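# Four hand-equipped arms play a pen-recorder chart with keys

## Task

Play the chart. Start the recorder by pressing the green button inside the round guard; the guard and the strip at the recorder's end then light up, and 9.6 s later the pen carriage sets off once and runs without stopping. While the carriage runs, each key pressed deep enough that the rim of its square guard lights makes the pen of that key's colour draw in its own lane. On the ruler at the sheet's edge the pens begin 18 mm before the 0 mark and travel at 11.62 mm/s. It is done only when every printed box has ink crossing the line through its middle and there is no ink anywhere outside the boxes.

## Robot and tools

Setup. Four i2rt Big YAM arms (arm1 to arm4), each ending in a five-finger right hand. Everything is in one scene frame, in metres, origin on the floor, +z up. Bases (foot pose, foot faces its own +x): arm1 x=+0.647 y=+0.362 z=+0.725 quat_wxyz=(+0.116, +0.002, +0.003, -0.993); arm2 x=+0.648 y=-0.356 z=+0.757 quat_wxyz=(+0.090, +0.007, -0.004, +0.996); arm3 x=-0.646 y=+0.094 z=+0.791 quat_wxyz=(+0.997, -0.003, -0.001, +0.082); arm4 x=-0.080 y=-0.650 z=+0.809 quat_wxyz=(+0.677, -0.003, -0.004, +0.736). Table tops under the arms are at z=+0.720. Reach is about 1.07 m from the joint1 axis.

Timing for the chart: a key's ink falls at ruler position -18 + 11.62*t mm, where t is seconds since the carriage started, which is 9.6 s after the green button lights. So a box from a to b mm needs its key held down from (a+18)/11.62 to (b+18)/11.62 s after carriage start, and released outside that.

move. Arguments arm1..arm4 (each optional) and cameras. Each arm's part may have: joints, an object of absolute targets by name: joint1_rad (-2.879..2.879, base yaw, + counter-clockwise from above), joint2_rad (0..3.141, shoulder, + raises then carries forward), joint3_rad (0..3.019, elbow, + opens), joint4_rad (-1.692..1.57, hand pitch, + fingers up), joint5_rad (-1.57..1.57, sideways, + to arm's right), joint6_rad (-2.094..2.094, roll, + clockwise seen from behind), plus hand_little, hand_ring, hand_middle, hand_index, hand_thumb_turn, hand_thumb_bend (each -1..1; +1 open/straight or thumb beside palm, -1 closed or thumb opposite fingers), hand_force_limit (-1..1, about 0 to 10 N at the tip, 15 N for thumb motors) and hand_speed (-0.96..1; full speed from +0.48). target: one absolute pose list of 7 numbers [x, y, z, qw, qx, qy, qz] in the scene frame for the hand point, reached along a straight line; speed in m/s (0.002..4.3, default 0.25; turning up to twice that in rad/s). With target, joints may only carry the hand_ keys. min_time_s (0.1..8) sets the shortest duration for that arm's joint motions. All motions in one call begin together; hand paths finish together; no action exceeds 15 s and hand paths stop after 10 s. An empty move returns full state and all images.

wait: seconds (0..10), cameras; commands nothing new. zoom_image: camera and region [x0, y0, x1, y1] pixels, at most 504 by 504, from that camera's newest image. show_instructions: no arguments, shows reference pages. finished_scene: optional scene=1, final.

Cameras: arm1_cam_wrist..arm4_cam_wrist and cam_sheet, all 896x504; ["all"] or []. The wrist camera sits on the little-finger side, aimed at the hand point about 30 degrees toward the thumb; near joint6 -1.3 its image is upright with the palm facing right. cam_sheet is a narrow (23.7 degree) view of the sheet, good for checking ink.

Hand geometry. The hand point is 0.045 m ahead of the palm; its +z runs along straight fingers, +y out of the palm, +x across the palm away from the thumb. Straight fingertips are 0.06 to 0.07 m beyond the point and 0.06 m behind it along -y. A wrist bracket on the little-finger side sticks out 0.10 m across the palm. With joints 1, 5, 6 at 0 and the hand level forward, the palm faces down, thumb left. For pressing a key, a single extended finger (others curled) or the closed fist gives a small contact.

Results. move lists which robots got motion; "as last shown" means uncommanded, with statuses "not commanded". hand is the measured hand-point pose (can be off at long reach); hand_target is the pose at the held joint targets. Joint velocities in rad/s; "within noise" means at rest. Joint torques (arm joints, in order) include offsets and noise; numbers 3 and 4 wrap at ±28 N m. hand_stopped_by gives, for little, ring, middle, index, thumb_bend, thumb_turn: moving, target, force, stalled or fault. *_load_n are fingertip forces in N, positive when pushed open.

Stops and flags: off_target (resting short, may still push); time_out (joint could not finish; on_its_own shows the kept target); joint command not followed / pose unreachable / not_followed (a safety check withheld targets; hand target dropped). A refused or stop-interrupted call cancels the later move, wait and finished_scene calls in that reply. Done means within 1 cm and 2 degrees for the hand, joint tolerances for joints.

Fingers: a motor moves only when its target changes by 0.002 or more, stopping at target or at hand_force_limit; default start is force_limit 0 and hand_speed -0.8 (about 3.6 s per finger travel). Use -0.94 or slower for gentle grips.

Cautions. Joint-space moves swing wide; the hand lags and can overshoot, up to 30 degrees when fast and stretched. Paths ignore obstacles and other arms. The arm keeps pushing after contact, so press keys gently and briefly, never hard into fixed parts. A hard press or hit between two robots can end the scene; never close a hand on another robot's fingers. Avoid drops, slams and excessive finger loads. Motors heat when holding stretched or pushing; MOTOR HOT appears at 85 °C and the arm falls at 100 °C; resend targets marked limit_stop_at_motor_heat afterwards.

Each tool is called after "Call:" as name([rows], argument=value, ...), one row to a line, values as JSON.

Reference images:

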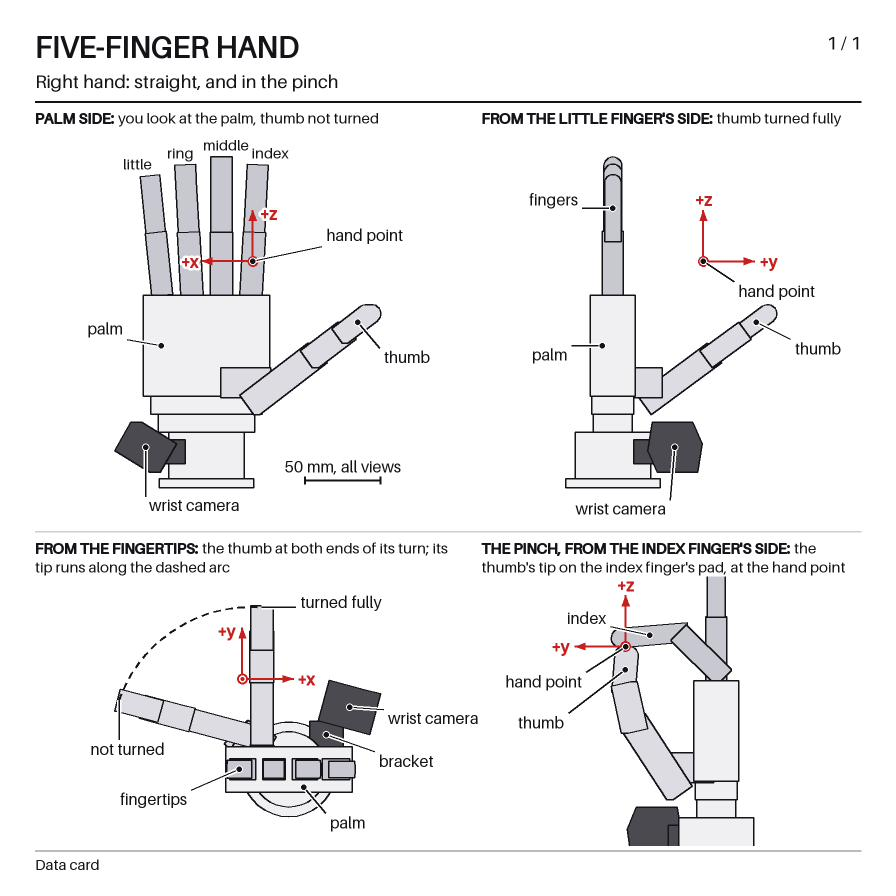

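## Session

Call:
move()

Scene clock: 0.00 s.
Joint torques (N m): no reading
Heat: arm1: hottest joint1_rad 35 °C; arm2: hottest joint5_rad 34 °C; arm3: hottest joint1_rad 35 °C; arm4: hottest joint1_rad 34 °C.
Joint velocities: within noise
arm1.joint_positions: joint1_rad=+0.256 joint2_rad=+0.609 joint3_rad=+1.320 joint4_rad=-1.619 joint5_rad=-0.155 joint6_rad=-1.012 hand_little=+1.000 hand_ring=+1.000 hand_middle=+1.000 hand_index=+1.000 hand_thumb_turn=+1.000 hand_thumb_bend=+1.000 hand_force_limit=+0.000 hand_speed=-0.800
arm1.joint_status: not commanded
arm1.hand_stopped_by: target,target,target,target,target,target
arm1.little_load_n: 0.0
arm1.ring_load_n: 0.0
arm1.middle_load_n: 0.0
arm1.index_load_n: 0.0
arm1.thumb_bend_load_n: 0.0
arm1.thumb_turn_load_n: 0.0
arm1.hand: x=+0.5012 y=+0.2880 z=+1.1262 quat_wxyz=(+0.242, -0.008, -0.944, +0.222) (m; scene frame)
arm1.hand_target: x=+0.4999 y=+0.2872 z=+1.1356 quat_wxyz=(+0.253, -0.007, -0.940, +0.228) (m; scene frame)
arm1.hand_status: not commanded
arm2.joint_positions: joint1_rad=-0.169 joint2_rad=+0.638 joint3_rad=+1.388 joint4_rad=-1.327 joint5_rad=+0.158 joint6_rad=-1.482 hand_little=+1.000 hand_ring=+1.000 hand_middle=+1.000 hand_index=+1.000 hand_thumb_turn=+1.000 hand_thumb_bend=+1.000 hand_force_limit=+0.000 hand_speed=-0.800
arm2.joint_status: not commanded
arm2.hand_stopped_by: target,target,target,target,target,target
arm2.little_load_n: 0.0
arm2.ring_load_n: 0.0
arm2.middle_load_n: 0.0
arm2.index_load_n: 0.0
arm2.thumb_bend_load_n: 0.0
arm2.thumb_turn_load_n: 0.0
arm2.hand: x=+0.4658 y=-0.1995 z=+1.2615 quat_wxyz=(-0.469, +0.226, +0.844, +0.133) (m; scene frame)
arm2.hand_target: x=+0.4666 y=-0.1998 z=+1.2718 quat_wxyz=(-0.479, +0.225, +0.838, +0.134) (m; scene frame)
arm2.hand_status: not commanded
arm3.joint_positions: joint1_rad=+0.118 joint2_rad=+0.584 joint3_rad=+1.321 joint4_rad=-1.300 joint5_rad=-0.255 joint6_rad=-1.173 hand_little=+1.000 hand_ring=+1.000 hand_middle=+1.000 hand_index=+1.000 hand_thumb_turn=+1.000 hand_thumb_bend=+1.000 hand_force_limit=+0.000 hand_speed=-0.800
arm3.joint_status: not commanded
arm3.hand_stopped_by: target,target,target,target,target,target
arm3.little_load_n: 0.0
arm3.ring_load_n: 0.0
arm3.middle_load_n: 0.0
arm3.index_load_n: 0.0
arm3.thumb_bend_load_n: 0.0
arm3.thumb_turn_load_n: 0.0
arm3.hand: x=-0.4292 y=+0.1668 z=+1.2545 quat_wxyz=(-0.262, +0.871, +0.013, +0.416) (m; scene frame)
arm3.hand_target: x=-0.4293 y=+0.1668 z=+1.2661 quat_wxyz=(-0.265, +0.864, +0.015, +0.427) (m; scene frame)
arm3.hand_status: not commanded
arm4.joint_positions: joint1_rad=+0.526 joint2_rad=+0.649 joint3_rad=+1.355 joint4_rad=-1.279 joint5_rad=-0.111 joint6_rad=-1.449 hand_little=+1.000 hand_ring=+1.000 hand_middle=+1.000 hand_index=+1.000 hand_thumb_turn=+1.000 hand_thumb_bend=+1.000 hand_force_limit=+0.000 hand_speed=-0.800
arm4.joint_status: not commanded
arm4.hand_stopped_by: target,target,target,target,target,target
arm4.little_load_n: 0.0
arm4.ring_load_n: 0.0
arm4.middle_load_n: 0.0
arm4.index_load_n: 0.0
arm4.thumb_bend_load_n: 0.0
arm4.thumb_turn_load_n: 0.0
arm4.hand: x=-0.2061 y=-0.4173 z=+1.2895 quat_wxyz=(-0.453, +0.428, +0.767, +0.153) (m; scene frame)
arm4.hand_target: x=-0.2060 y=-0.4177 z=+1.3033 quat_wxyz=(-0.465, +0.423, +0.761, +0.159) (m; scene frame)
arm4.hand_status: not commanded
pictures: arm1_cam_wrist, arm2_cam_wrist, arm3_cam_wrist, arm4_cam_wrist, cam_sheet

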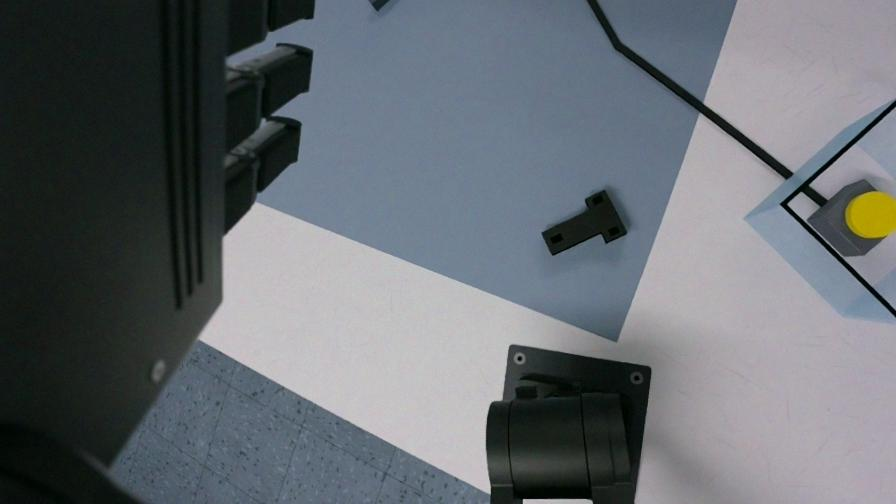

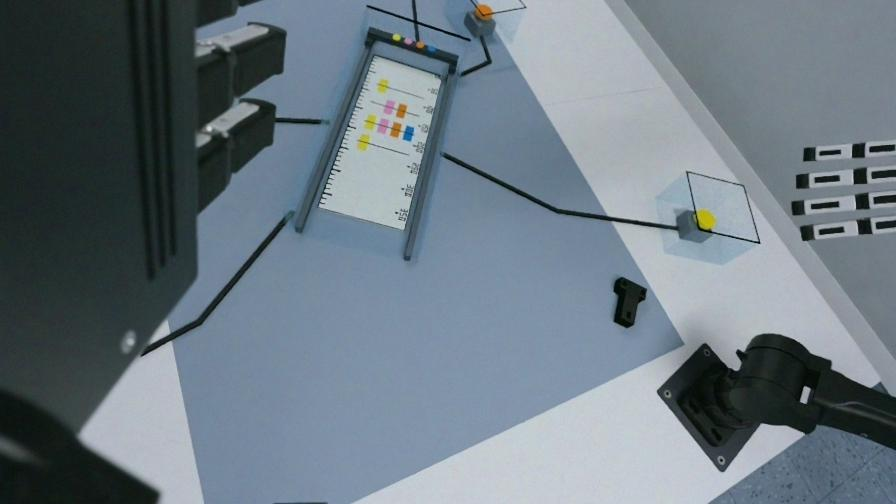

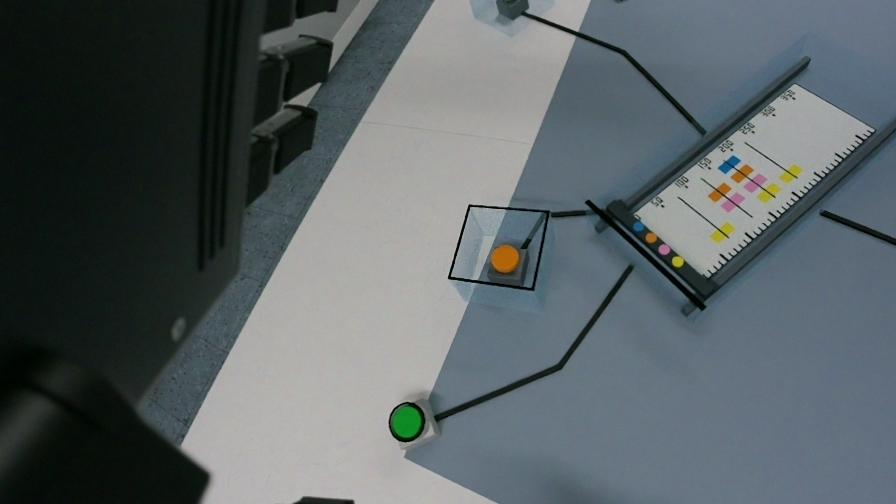

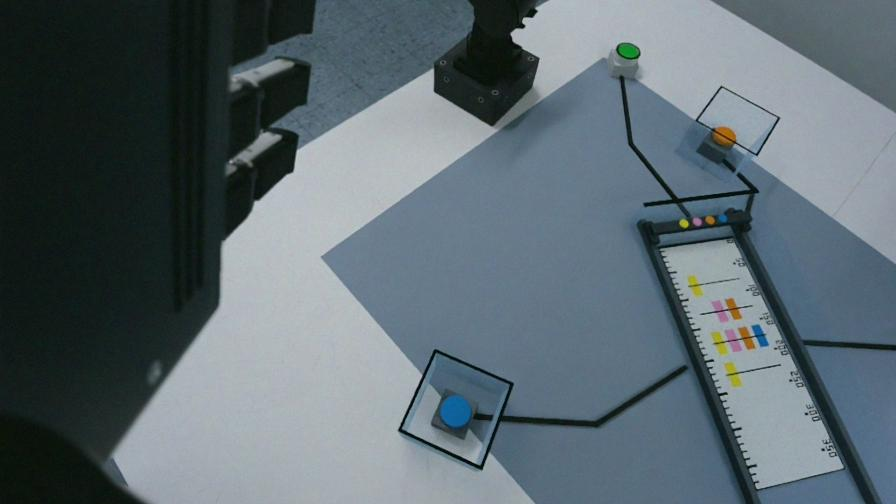

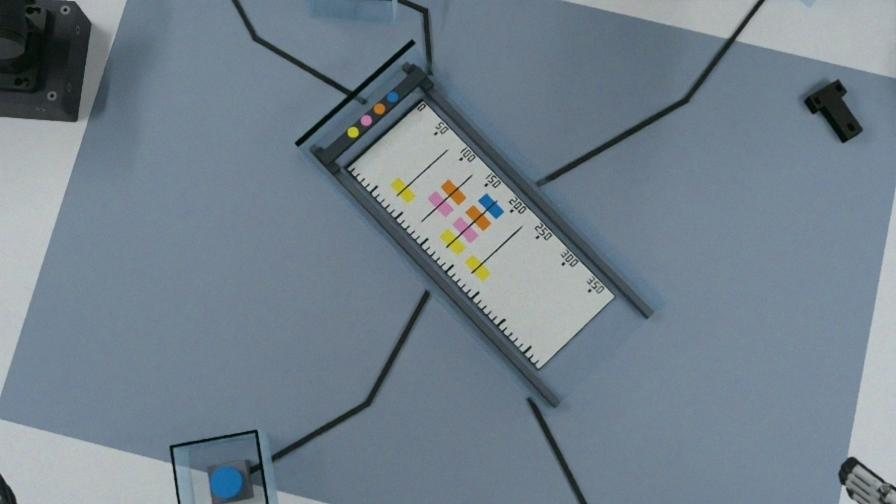

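Call:
zoom_image(camera="cam_sheet", region=[290, 30, 670, 420])

Call:
zoom_image(camera="arm3_cam_wrist", region=[360, 180, 720, 460])

Call:
zoom_image(camera="arm4_cam_wrist", region=[380, 330, 580, 490])

Call:
zoom_image(camera="arm2_cam_wrist", region=[560, 140, 800, 340])

Call:
zoom_image(camera="arm1_cam_wrist", region=[520, 60, 896, 360])

Scaled by 1.292 from the camera's image (finer frame: 1280x720).

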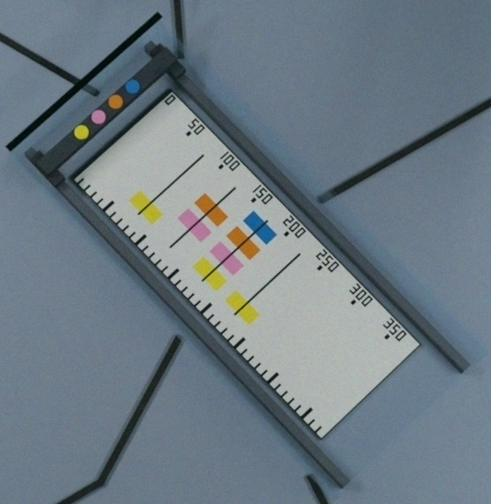

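Scaled by 1.400 from the camera's image (finer frame: 1280x720).

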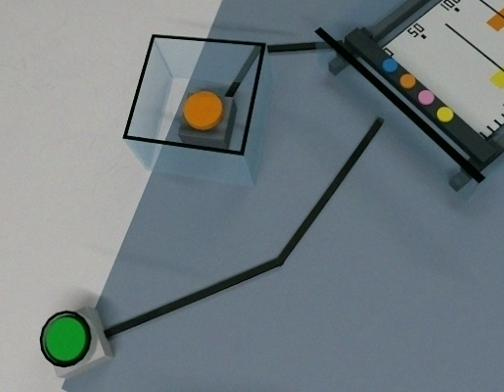

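Scaled by 2.520 from the camera's image (finer frame: 1280x720).

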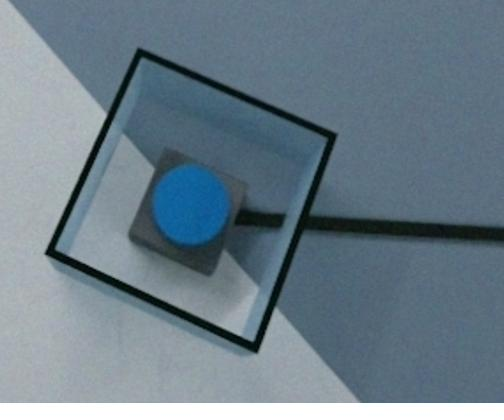

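Scaled by 2.100 from the camera's image (finer frame: 1280x720).

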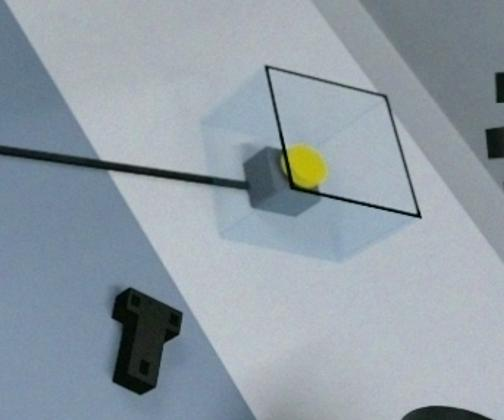

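Scaled by 1.340 from the camera's image (finer frame: 1280x720).

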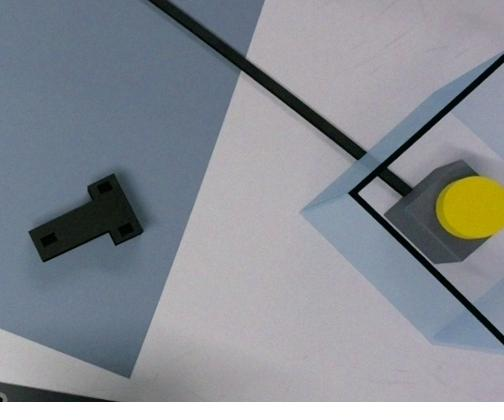

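Call:
move(arm1={"target": [0.488, 0.609, 1.05, 0, 0.5113, 0.8594, 0]}, arm3={"target": [-0.2375, 0.236, 1.05, 0, 0.9954, 0.0958, 0]}, arm4={"target": [-0.168, -0.3965, 1.05, 0, 0.6018, 0.7986, 0]}, arm2={"joints": {"joint1_rad": 0.45}, "min_time_s": 2.5}, cameras=["all"])

Scene clock: 10.93 s.
Joint torques (N m): arm1=[-1.26 -5.83 11.82 0.02 0.12 0.1] | arm2=[-1.03 3.78 8.32 1.77 0.06 -0.1] | arm3=[0.09 -13.39 12.97 -0.24 0.08 -0.15] | arm4=[-0.85 -4.72 9.1 0.08 0.02 0.14]
Heat: arm1: hottest joint1_rad 35 °C; arm2: hottest joint5_rad 34 °C; arm3: hottest joint1_rad 35 °C; arm4: hottest joint1_rad 34 °C.
move: arm1 off_target; arm2 done; arm3 off_target; arm4 done
Joint velocities: within noise
arm1.joint_positions: joint1_rad=-1.045 joint2_rad=+1.164 joint3_rad=+1.339 joint4_rad=-1.684 joint5_rad=+0.013 joint6_rad=-1.337 hand_little=+1.000 hand_ring=+1.000 hand_middle=+1.000 hand_index=+1.000 hand_thumb_turn=+1.000 hand_thumb_bend=+1.000 hand_force_limit=+0.000 hand_speed=-0.800
arm1.joint_status: not commanded
arm1.hand_stopped_by: target,target,target,target,target,target
arm1.little_load_n: 0.0
arm1.ring_load_n: 0.0
arm1.middle_load_n: 0.0
arm1.index_load_n: 0.0
arm1.thumb_bend_load_n: 0.0
arm1.thumb_turn_load_n: 0.0
arm1.hand: x=+0.4904 y=+0.6026 z=+1.0278 quat_wxyz=(+0.028, -0.500, -0.866, -0.019)
arm1.hand_target: x=+0.4884 y=+0.6085 z=+1.0485 quat_wxyz=(+0.054, -0.511, -0.857, -0.027)
arm1.hand_status: off_target (0.023 m and 4.1 deg from the pose sent, 0.330 m and 70.7 deg at the start; a joint's target at an end of its range on 88 of 96 steps)
arm2.joint_positions: joint1_rad=+0.445 joint2_rad=+0.638 joint3_rad=+1.388 joint4_rad=-1.327 joint5_rad=+0.158 joint6_rad=-1.482 hand_little=+1.000 hand_ring=+1.000 hand_middle=+1.000 hand_index=+1.000 hand_thumb_turn=+1.000 hand_thumb_bend=+1.000 hand_force_limit=+0.000 hand_speed=-0.800
arm2.joint_status: all done
arm2.hand_stopped_by: target,target,target,target,target,target
arm2.little_load_n: 0.0
arm2.ring_load_n: 0.0
arm2.middle_load_n: 0.0
arm2.index_load_n: 0.0
arm2.thumb_bend_load_n: 0.0
arm2.thumb_turn_load_n: 0.0
arm2.hand: x=+0.4070 y=-0.3381 z=+1.2609 quat_wxyz=(-0.485, -0.042, +0.873, -0.011)
arm2.hand_target: x=+0.4076 y=-0.3393 z=+1.2712 quat_wxyz=(-0.496, -0.043, +0.867, -0.014)
arm2.hand_status: not commanded
arm3.joint_positions: joint1_rad=+0.265 joint2_rad=+1.589 joint3_rad=+1.578 joint4_rad=-1.610 joint5_rad=-0.009 joint6_rad=-1.306 hand_little=+1.000 hand_ring=+1.000 hand_middle=+1.000 hand_index=+1.000 hand_thumb_turn=+1.000 hand_thumb_bend=+1.000 hand_force_limit=+0.000 hand_speed=-0.800
arm3.joint_status: not commanded
arm3.hand_stopped_by: target,target,target,target,target,target
arm3.little_load_n: 0.0
arm3.ring_load_n: 0.0
arm3.middle_load_n: 0.0
arm3.index_load_n: 0.0
arm3.thumb_bend_load_n: -0.5
arm3.thumb_turn_load_n: 0.0
arm3.hand: x=-0.2453 y=+0.2258 z=+1.0290 quat_wxyz=(+0.007, +0.996, +0.082, -0.024)
arm3.hand_target: x=-0.2384 y=+0.2356 z=+1.0499 quat_wxyz=(+0.000, +0.995, +0.096, +0.000)
arm3.hand_status: off_target (0.025 m and 3.3 deg from the pose sent, 0.289 m and 59.6 deg at the start)
arm4.joint_positions: joint1_rad=+0.437 joint2_rad=+1.141 joint3_rad=+1.152 joint4_rad=-1.575 joint5_rad=-0.012 joint6_rad=-1.346 hand_little=+1.000 hand_ring=+1.000 hand_middle=+1.000 hand_index=+1.000 hand_thumb_turn=+1.000 hand_thumb_bend=+1.000 hand_force_limit=+0.000 hand_speed=-0.800
arm4.joint_status: not commanded
arm4.hand_stopped_by: target,target,target,target,target,target
arm4.little_load_n: 0.0
arm4.ring_load_n: 0.0
arm4.middle_load_n: 0.0
arm4.index_load_n: 0.0
arm4.thumb_bend_load_n: 0.0
arm4.thumb_turn_load_n: 0.0
arm4.hand: x=-0.1719 y=-0.3949 z=+1.0469 quat_wxyz=(-0.003, +0.595, +0.804, -0.001)
arm4.hand_target: x=-0.1680 y=-0.3965 z=+1.0500 quat_wxyz=(+0.000, +0.602, +0.799, +0.000)
arm4.hand_status: done (0.005 m and 1.0 deg from the pose sent, 0.243 m and 59.0 deg at the start)
pictures: arm1_cam_wrist, arm2_cam_wrist, arm3_cam_wrist, arm4_cam_wrist, cam_sheet

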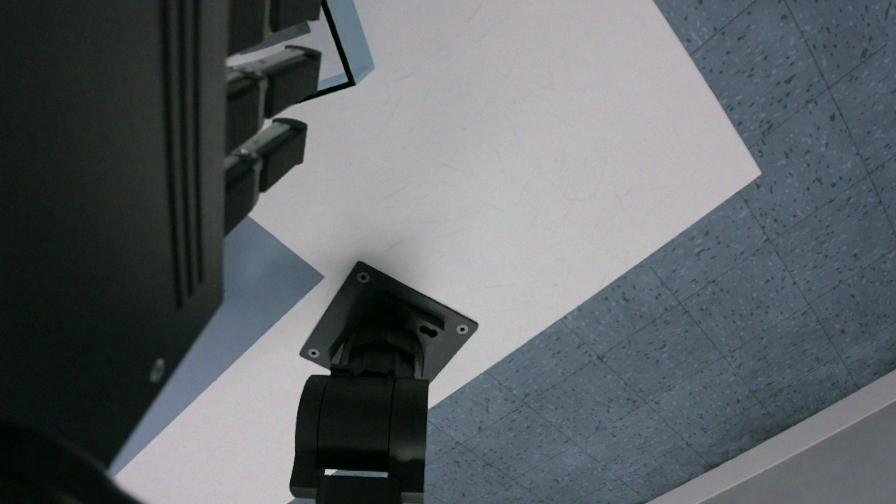

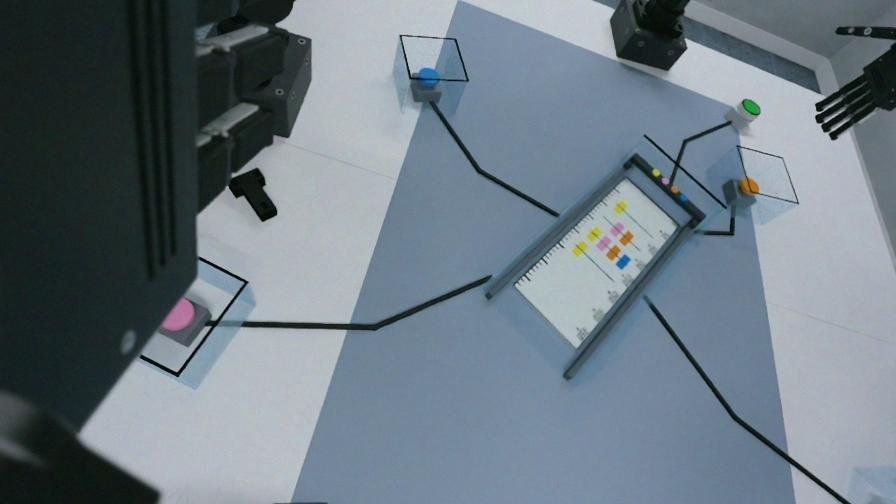

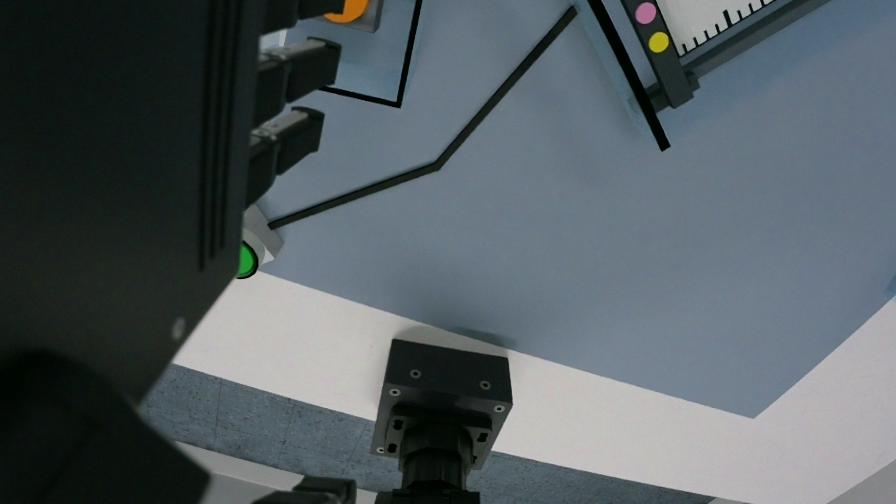

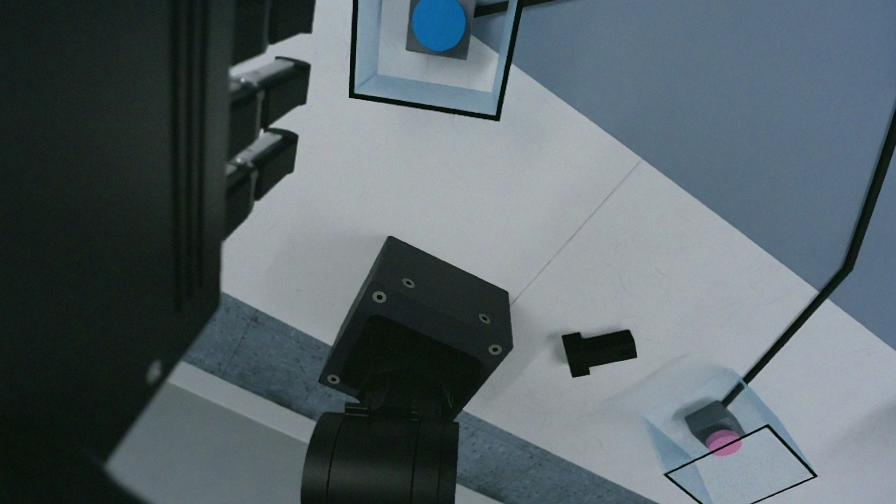

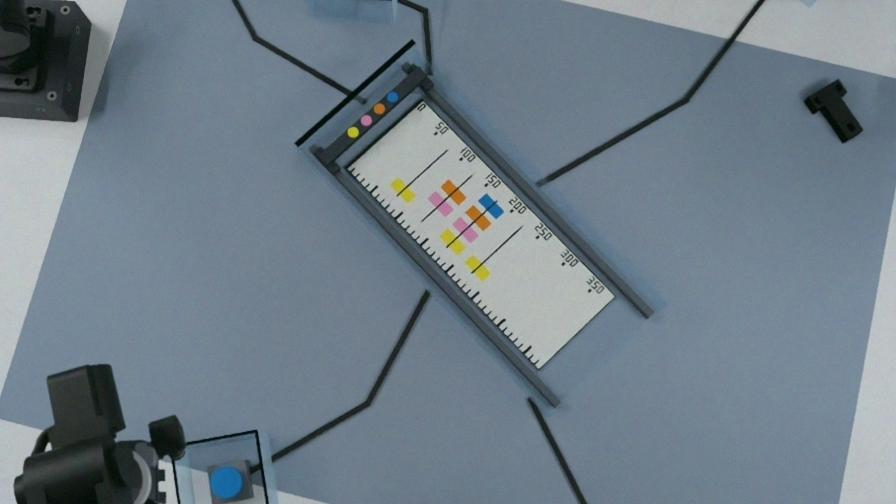

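Call:
zoom_image(camera="arm4_cam_wrist", region=[200, 0, 540, 260])

Call:
zoom_image(camera="arm2_cam_wrist", region=[120, 140, 320, 400])

Call:
zoom_image(camera="arm4_cam_wrist", region=[540, 300, 840, 504])

Scaled by 1.482 from the camera's image (finer frame: 1280x720).

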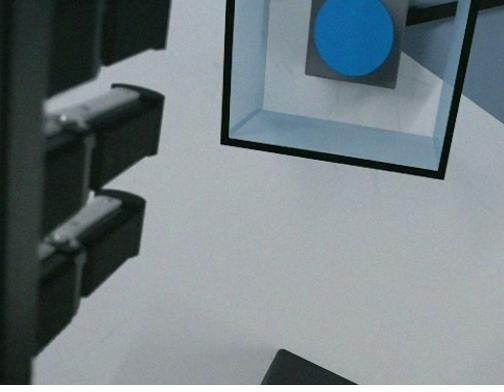

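Scaled by 1.938 from the camera's image (finer frame: 1280x720).

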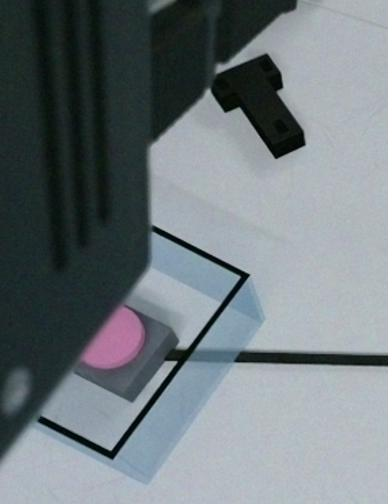

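Scaled by 1.680 from the camera's image (finer frame: 1280x720).

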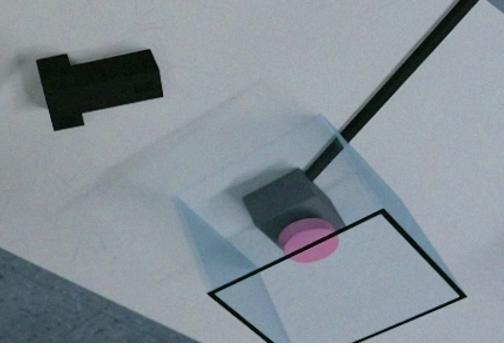

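Call:
move(arm1={"target": [0.385, 0.589, 1.05, 0, 0.3987, 0.9171, 0]}, arm2={"target": [0.3356, -0.537, 1.05, 0, -0.2079, 0.9781, 0]}, arm3={"target": [-0.2185, 0.251, 1.05, 0, 0.9954, 0.0958, 0]}, arm4={"target": [-0.1406, -0.3617, 1.05, 0, 0.6561, 0.7547, 0]}, cameras=["all"])

Scene clock: 21.93 s.
Joint torques (N m): arm1=[0.32 -6.59 11.88 -0.16 0.11 0.01] | arm2=[-1.08 -8.06 11.04 -0.34 -0.13 -0.11] | arm3=[-0.15 -12.28 13.11 -0.29 0.05 -0.04] | arm4=[-1.61 -4.66 12.72 0.68 0.04 0.06]
Heat: arm1: hottest joint3_rad 37 °C; arm2: hottest joint5_rad 33 °C; arm3: hottest joint1_rad 35 °C; arm4: hottest joint1_rad 34 °C.
move: arm1 off_target; arm2 off_target; arm3 off_target; arm4 off_target
Joint velocities: within noise
arm1.joint_positions: joint1_rad=-0.815 joint2_rad=+1.301 joint3_rad=+1.465 joint4_rad=-1.684 joint5_rad=+0.009 joint6_rad=-1.324 hand_little=+1.000 hand_ring=+1.000 hand_middle=+1.000 hand_index=+1.000 hand_thumb_turn=+1.000 hand_thumb_bend=+1.000 hand_force_limit=+0.000 hand_speed=-0.800
arm1.joint_status: not commanded
arm1.hand_stopped_by: target,target,target,target,target,target
arm1.little_load_n: 0.0
arm1.ring_load_n: 0.0
arm1.middle_load_n: 0.0
arm1.index_load_n: 0.0
arm1.thumb_bend_load_n: 0.0
arm1.thumb_turn_load_n: 0.0
arm1.hand: x=+0.3973 y=+0.5870 z=+1.0318 quat_wxyz=(+0.024, -0.403, -0.915, -0.012)
arm1.hand_target: x=+0.3857 y=+0.5886 z=+1.0488 quat_wxyz=(+0.045, -0.398, -0.916, -0.015)
arm1.hand_status: off_target (0.022 m and 3.1 deg from the pose sent, 0.109 m and 13.5 deg at the start; a joint's target at an end of its range on 83 of 85 steps)
arm2.joint_positions: joint1_rad=+0.822 joint2_rad=+1.407 joint3_rad=+1.470 joint4_rad=-1.681 joint5_rad=-0.013 joint6_rad=-1.336 hand_little=+1.000 hand_ring=+1.000 hand_middle=+1.000 hand_index=+1.000 hand_thumb_turn=+1.000 hand_thumb_bend=+1.000 hand_force_limit=+0.000 hand_speed=-0.800
arm2.joint_status: not commanded
arm2.hand_stopped_by: target,target,target,target,target,target
arm2.little_load_n: 0.0
arm2.ring_load_n: 0.0
arm2.middle_load_n: 0.0
arm2.index_load_n: 0.0
arm2.thumb_bend_load_n: 0.0
arm2.thumb_turn_load_n: 0.0
arm2.hand: x=+0.3407 y=-0.5301 z=+1.0319 quat_wxyz=(+0.019, -0.202, +0.979, +0.011)
arm2.hand_target: x=+0.3362 y=-0.5365 z=+1.0499 quat_wxyz=(+0.000, -0.208, +0.978, +0.000)
arm2.hand_status: off_target (0.020 m and 2.6 deg from the pose sent, 0.299 m and 60.7 deg at the start)
arm3.joint_positions: joint1_rad=+0.275 joint2_rad=+1.634 joint3_rad=+1.655 joint4_rad=-1.624 joint5_rad=-0.009 joint6_rad=-1.306 hand_little=+1.000 hand_ring=+1.000 hand_middle=+1.000 hand_index=+1.000 hand_thumb_turn=+1.000 hand_thumb_bend=+1.000 hand_force_limit=+0.000 hand_speed=-0.800
arm3.joint_status: not commanded
arm3.hand_stopped_by: target,target,target,target,target,target
arm3.little_load_n: 0.0
arm3.ring_load_n: 0.0
arm3.middle_load_n: 0.5
arm3.index_load_n: 0.0
arm3.thumb_bend_load_n: 0.0
arm3.thumb_turn_load_n: 0.0
arm3.hand: x=-0.2270 y=+0.2390 z=+1.0363 quat_wxyz=(+0.004, +0.996, +0.087, -0.016)
arm3.hand_target: x=-0.2193 y=+0.2507 z=+1.0500 quat_wxyz=(+0.000, +0.995, +0.096, +0.000)
arm3.hand_status: off_target (0.020 m and 2.1 deg from the pose sent, 0.042 m and 3.3 deg at the start)
arm4.joint_positions: joint1_rad=+0.293 joint2_rad=+1.200 joint3_rad=+1.158 joint4_rad=-1.575 joint5_rad=-0.012 joint6_rad=-1.346 hand_little=+1.000 hand_ring=+1.000 hand_middle=+1.000 hand_index=+1.000 hand_thumb_turn=+1.000 hand_thumb_bend=+1.000 hand_force_limit=+0.000 hand_speed=-0.800
arm4.joint_status: not commanded
arm4.hand_stopped_by: target,target,target,target,target,target
arm4.little_load_n: 0.0
arm4.ring_load_n: 0.0
arm4.middle_load_n: 0.0
arm4.index_load_n: 0.0
arm4.thumb_bend_load_n: 0.0
arm4.thumb_turn_load_n: 0.0
arm4.hand: x=-0.1370 y=-0.3778 z=+1.0346 quat_wxyz=(+0.020, +0.651, +0.759, -0.012)
arm4.hand_target: x=-0.1403 y=-0.3625 z=+1.0499 quat_wxyz=(+0.000, +0.656, +0.755, +0.000)
arm4.hand_status: off_target (0.023 m and 2.8 deg from the pose sent, 0.046 m and 9.0 deg at the start)
pictures: arm1_cam_wrist, arm2_cam_wrist, arm3_cam_wrist, arm4_cam_wrist, cam_sheet

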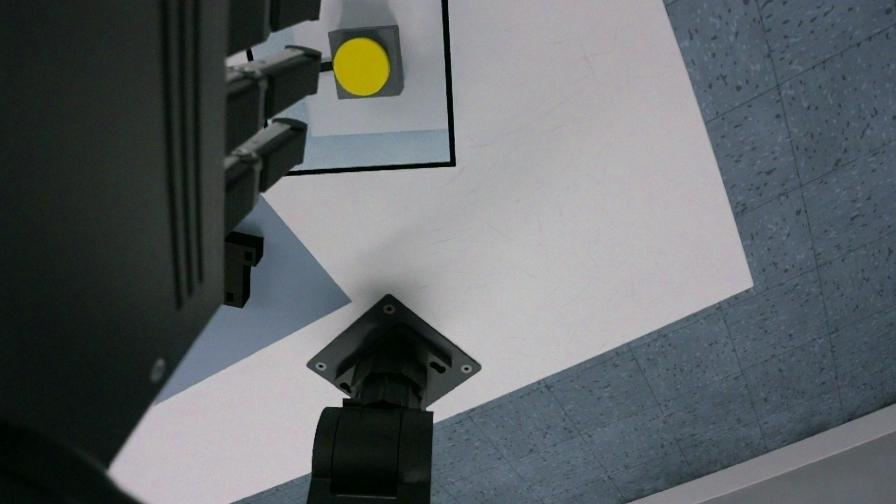

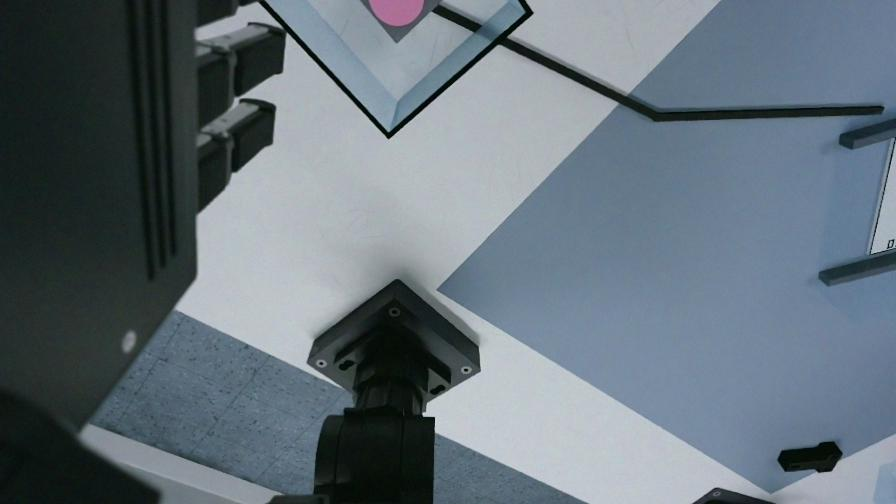

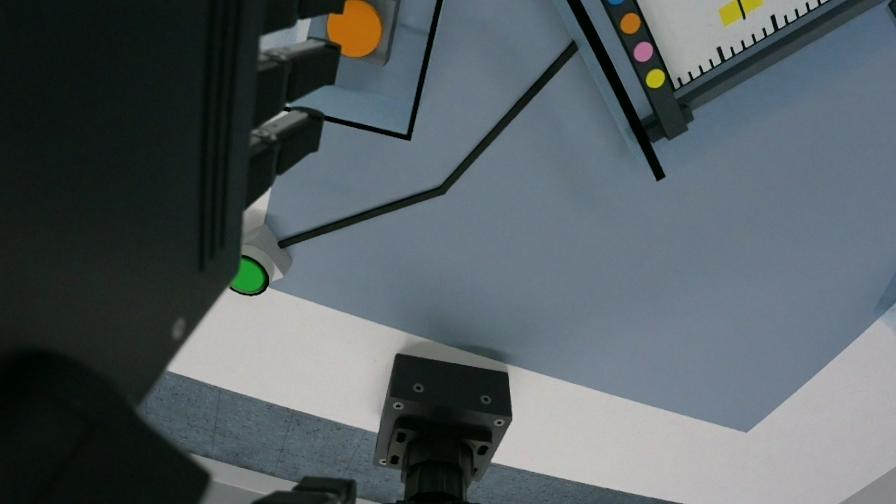

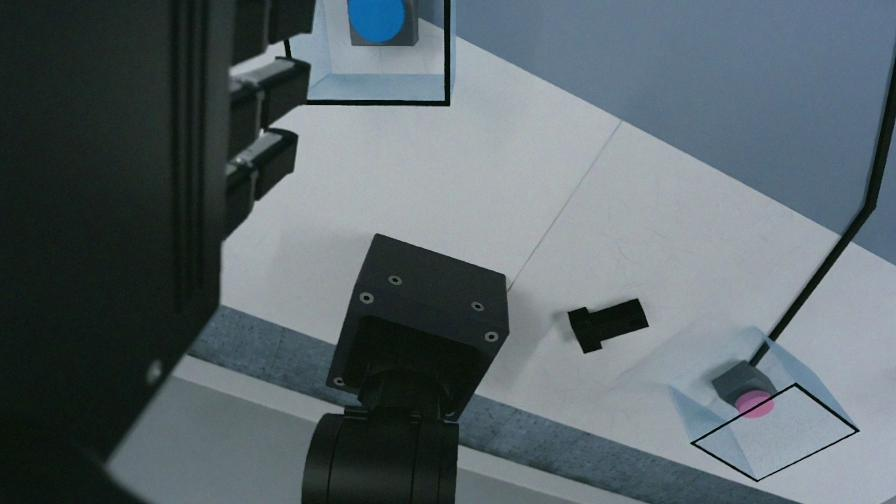

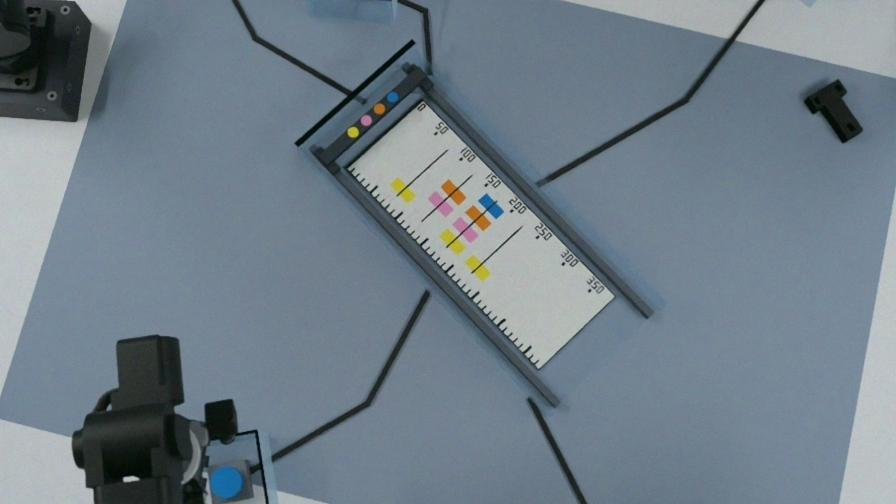

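Call:
move(arm1={"target": [0.380, 0.593, 0.967, 0.022, 0.2462, 0.9692, -0.016], "joints": {"hand_index": -1, "hand_ring": -1, "hand_little": -1}}, arm2={"target": [0.366, -0.517, 0.968, -0.015, 0.0958, 0.9954, -0.016], "joints": {"hand_index": -1, "hand_ring": -1, "hand_little": -1}}, arm3={"target": [-0.234, 0.268, 0.964, -0.004, 0.9962, 0.0872, 0.016], "joints": {"hand_index": -1, "hand_ring": -1, "hand_little": -1}}, arm4={"target": [-0.142, -0.347, 0.965, -0.018, 0.5314, 0.8471, 0.015], "joints": {"hand_index": -1, "hand_ring": -1, "hand_little": -1}}, cameras=["all"])

Scene clock: 33.13 s.
Joint torques (N m): arm1=[0.62 -7.47 7.32 0.36 0.04 -0.19] | arm2=[-1.79 -8.29 7.54 0.54 -0.03 0.02] | arm3=[-0.44 -14.21 8.49 0.57 0.07 0.1] | arm4=[0.62 -6.12 8.69 1.13 -0.01 -0.05]
Heat: arm1: hottest joint3_rad 38 °C; arm2: hottest joint5_rad 33 °C; arm3: hottest joint3_rad 36 °C; arm4: hottest joint1_rad 34 °C.
move: arm1 done; arm2 done; arm3 done; arm4 done
Joint velocities: within noise
arm1.joint_positions: joint1_rad=-0.803 joint2_rad=+1.354 joint3_rad=+1.345 joint4_rad=-1.616 joint5_rad=-0.023 joint6_rad=-1.614 hand_little=-1.000 hand_ring=-1.000 hand_middle=+1.000 hand_index=-1.000 hand_thumb_turn=+1.000 hand_thumb_bend=+1.000 hand_force_limit=+0.000 hand_speed=-0.800
arm1.joint_status: all done
arm1.hand_stopped_by: target,target,target,target,target,target
arm1.little_load_n: 0.0
arm1.ring_load_n: 0.5
arm1.middle_load_n: 0.0
arm1.index_load_n: 0.0
arm1.thumb_bend_load_n: 0.0
arm1.thumb_turn_load_n: 0.0
arm1.hand: x=+0.3859 y=+0.5953 z=+0.9694 quat_wxyz=(-0.023, -0.261, -0.965, +0.015)
arm1.hand_target: x=+0.3801 y=+0.5930 z=+0.9670 quat_wxyz=(-0.022, -0.246, -0.969, +0.016)
arm1.hand_status: done (0.007 m and 1.8 deg from the pose sent, 0.067 m and 20.0 deg at the start)
arm2.joint_positions: joint1_rad=+0.749 joint2_rad=+1.353 joint3_rad=+1.243 joint4_rad=-1.454 joint5_rad=-0.022 joint6_rad=-0.820 hand_little=-1.000 hand_ring=-1.000 hand_middle=+1.000 hand_index=-1.000 hand_thumb_turn=+1.000 hand_thumb_bend=+1.000 hand_force_limit=+0.000 hand_speed=-0.800
arm2.joint_status: all done
arm2.hand_stopped_by: target,target,target,target,target,target
arm2.little_load_n: 0.5
arm2.ring_load_n: 0.0
arm2.middle_load_n: 0.0
arm2.index_load_n: 0.0
arm2.thumb_bend_load_n: 0.0
arm2.thumb_turn_load_n: 0.0
arm2.hand: x=+0.3674 y=-0.5172 z=+0.9630 quat_wxyz=(-0.003, +0.090, +0.996, -0.006)
arm2.hand_target: x=+0.3661 y=-0.5169 z=+0.9680 quat_wxyz=(-0.015, +0.096, +0.995, -0.016)
arm2.hand_status: done (0.005 m and 1.8 deg from the pose sent, 0.070 m and 34.6 deg at the start)
arm3.joint_positions: joint1_rad=+0.322 joint2_rad=+1.634 joint3_rad=+1.455 joint4_rad=-1.383 joint5_rad=-0.004 joint6_rad=-1.253 hand_little=-1.000 hand_ring=-1.000 hand_middle=+1.000 hand_index=-1.000 hand_thumb_turn=+1.000 hand_thumb_bend=+1.000 hand_force_limit=+0.000 hand_speed=-0.800
arm3.joint_status: all done
arm3.hand_stopped_by: target,target,target,target,target,target
arm3.little_load_n: 0.0
arm3.ring_load_n: 0.0
arm3.middle_load_n: -0.5
arm3.index_load_n: 0.5
arm3.thumb_bend_load_n: 0.0
arm3.thumb_turn_load_n: 0.0
arm3.hand: x=-0.2328 y=+0.2607 z=+0.9585 quat_wxyz=(+0.000, +0.996, +0.085, +0.004)
arm3.hand_target: x=-0.2341 y=+0.2679 z=+0.9641 quat_wxyz=(-0.004, +0.996, +0.087, +0.016)
arm3.hand_status: done (0.009 m and 1.4 deg from the pose sent, 0.078 m and 3.7 deg at the start)
arm4.joint_positions: joint1_rad=+0.302 joint2_rad=+1.200 joint3_rad=+0.973 joint4_rad=-1.321 joint5_rad=-0.008 joint6_rad=-1.618 hand_little=-1.000 hand_ring=-1.000 hand_middle=+1.000 hand_index=-1.000 hand_thumb_turn=+1.000 hand_thumb_bend=+1.000 hand_force_limit=+0.000 hand_speed=-0.800
arm4.joint_status: all done
arm4.hand_stopped_by: target,target,target,target,target,target
arm4.little_load_n: 0.0
arm4.ring_load_n: 0.0
arm4.middle_load_n: 0.0
arm4.index_load_n: 0.0
arm4.thumb_bend_load_n: 0.0
arm4.thumb_turn_load_n: 0.0
arm4.hand: x=-0.1381 y=-0.3513 z=+0.9622 quat_wxyz=(-0.008, +0.538, +0.843, +0.007)
arm4.hand_target: x=-0.1420 y=-0.3471 z=+0.9650 quat_wxyz=(-0.018, +0.531, +0.847, +0.015)
arm4.hand_status: done (0.006 m and 1.7 deg from the pose sent, 0.076 m and 17.9 deg at the start)
pictures: arm1_cam_wrist, arm2_cam_wrist, arm3_cam_wrist, arm4_cam_wrist, cam_sheet

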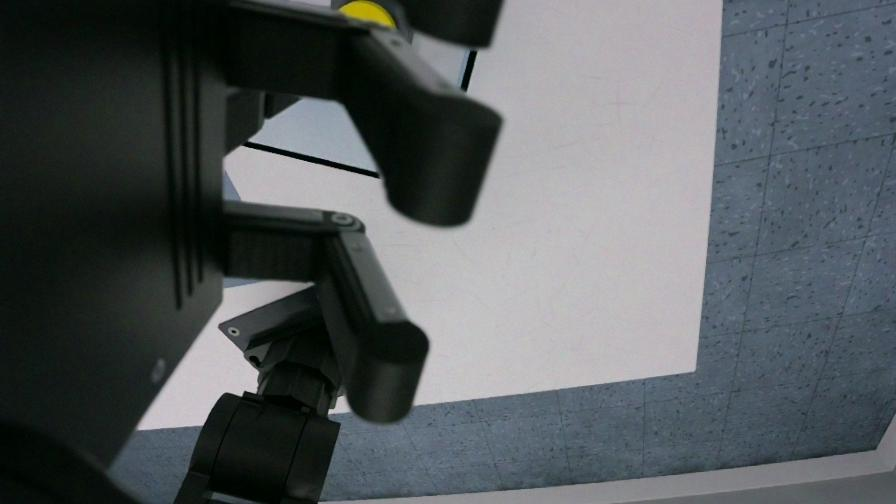

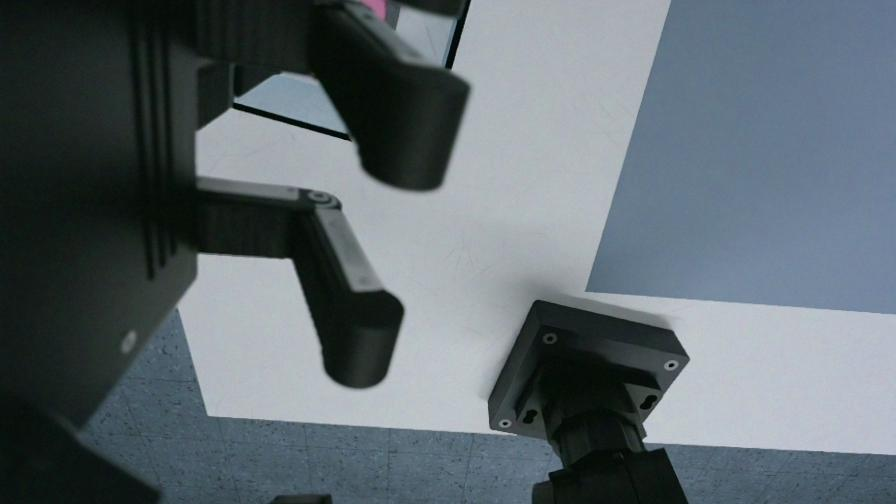

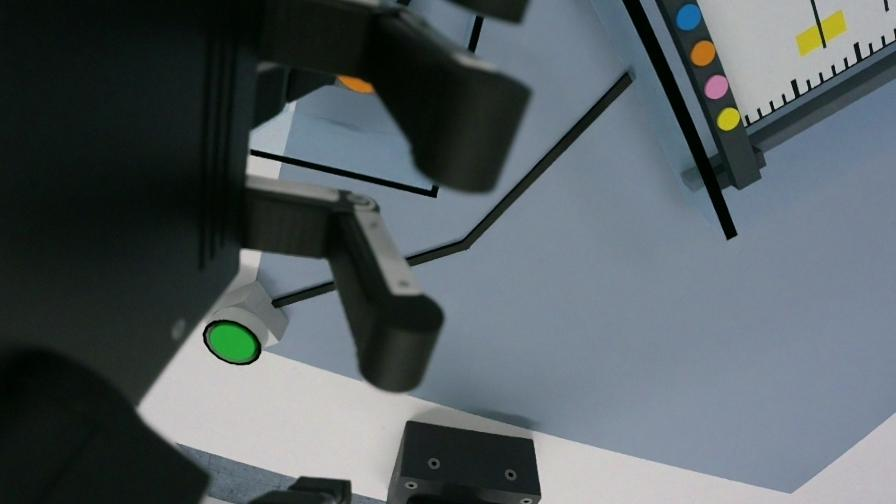

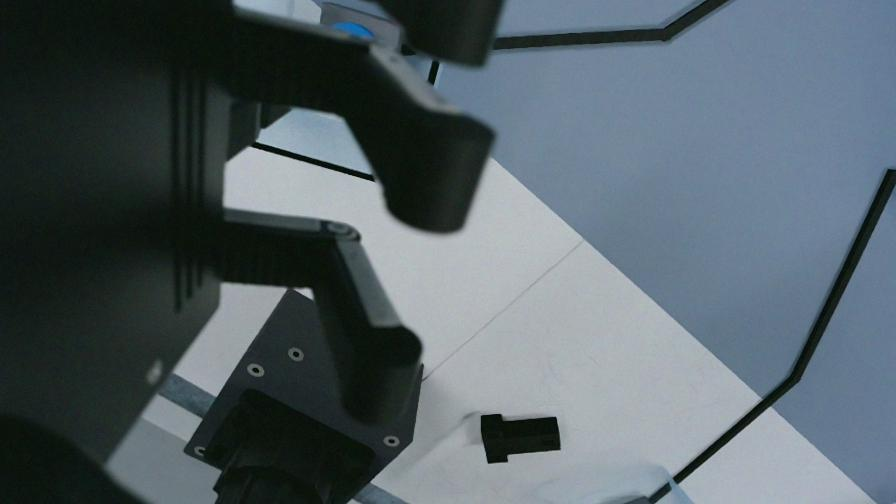

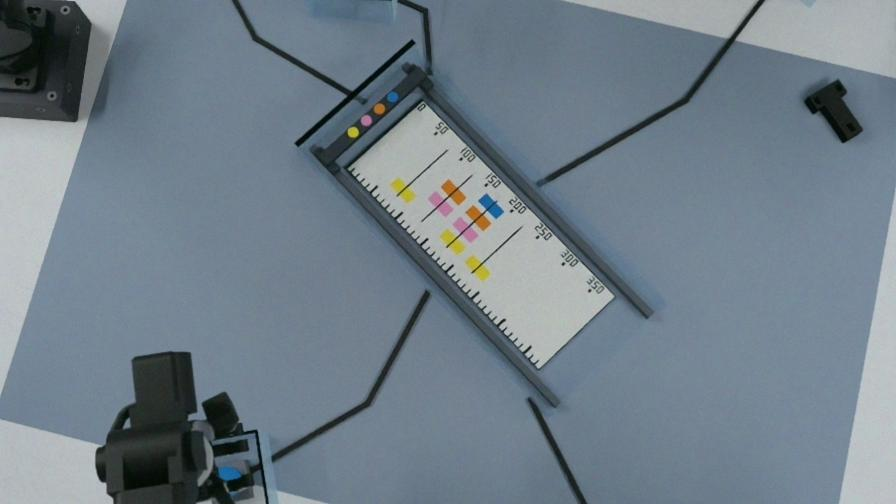

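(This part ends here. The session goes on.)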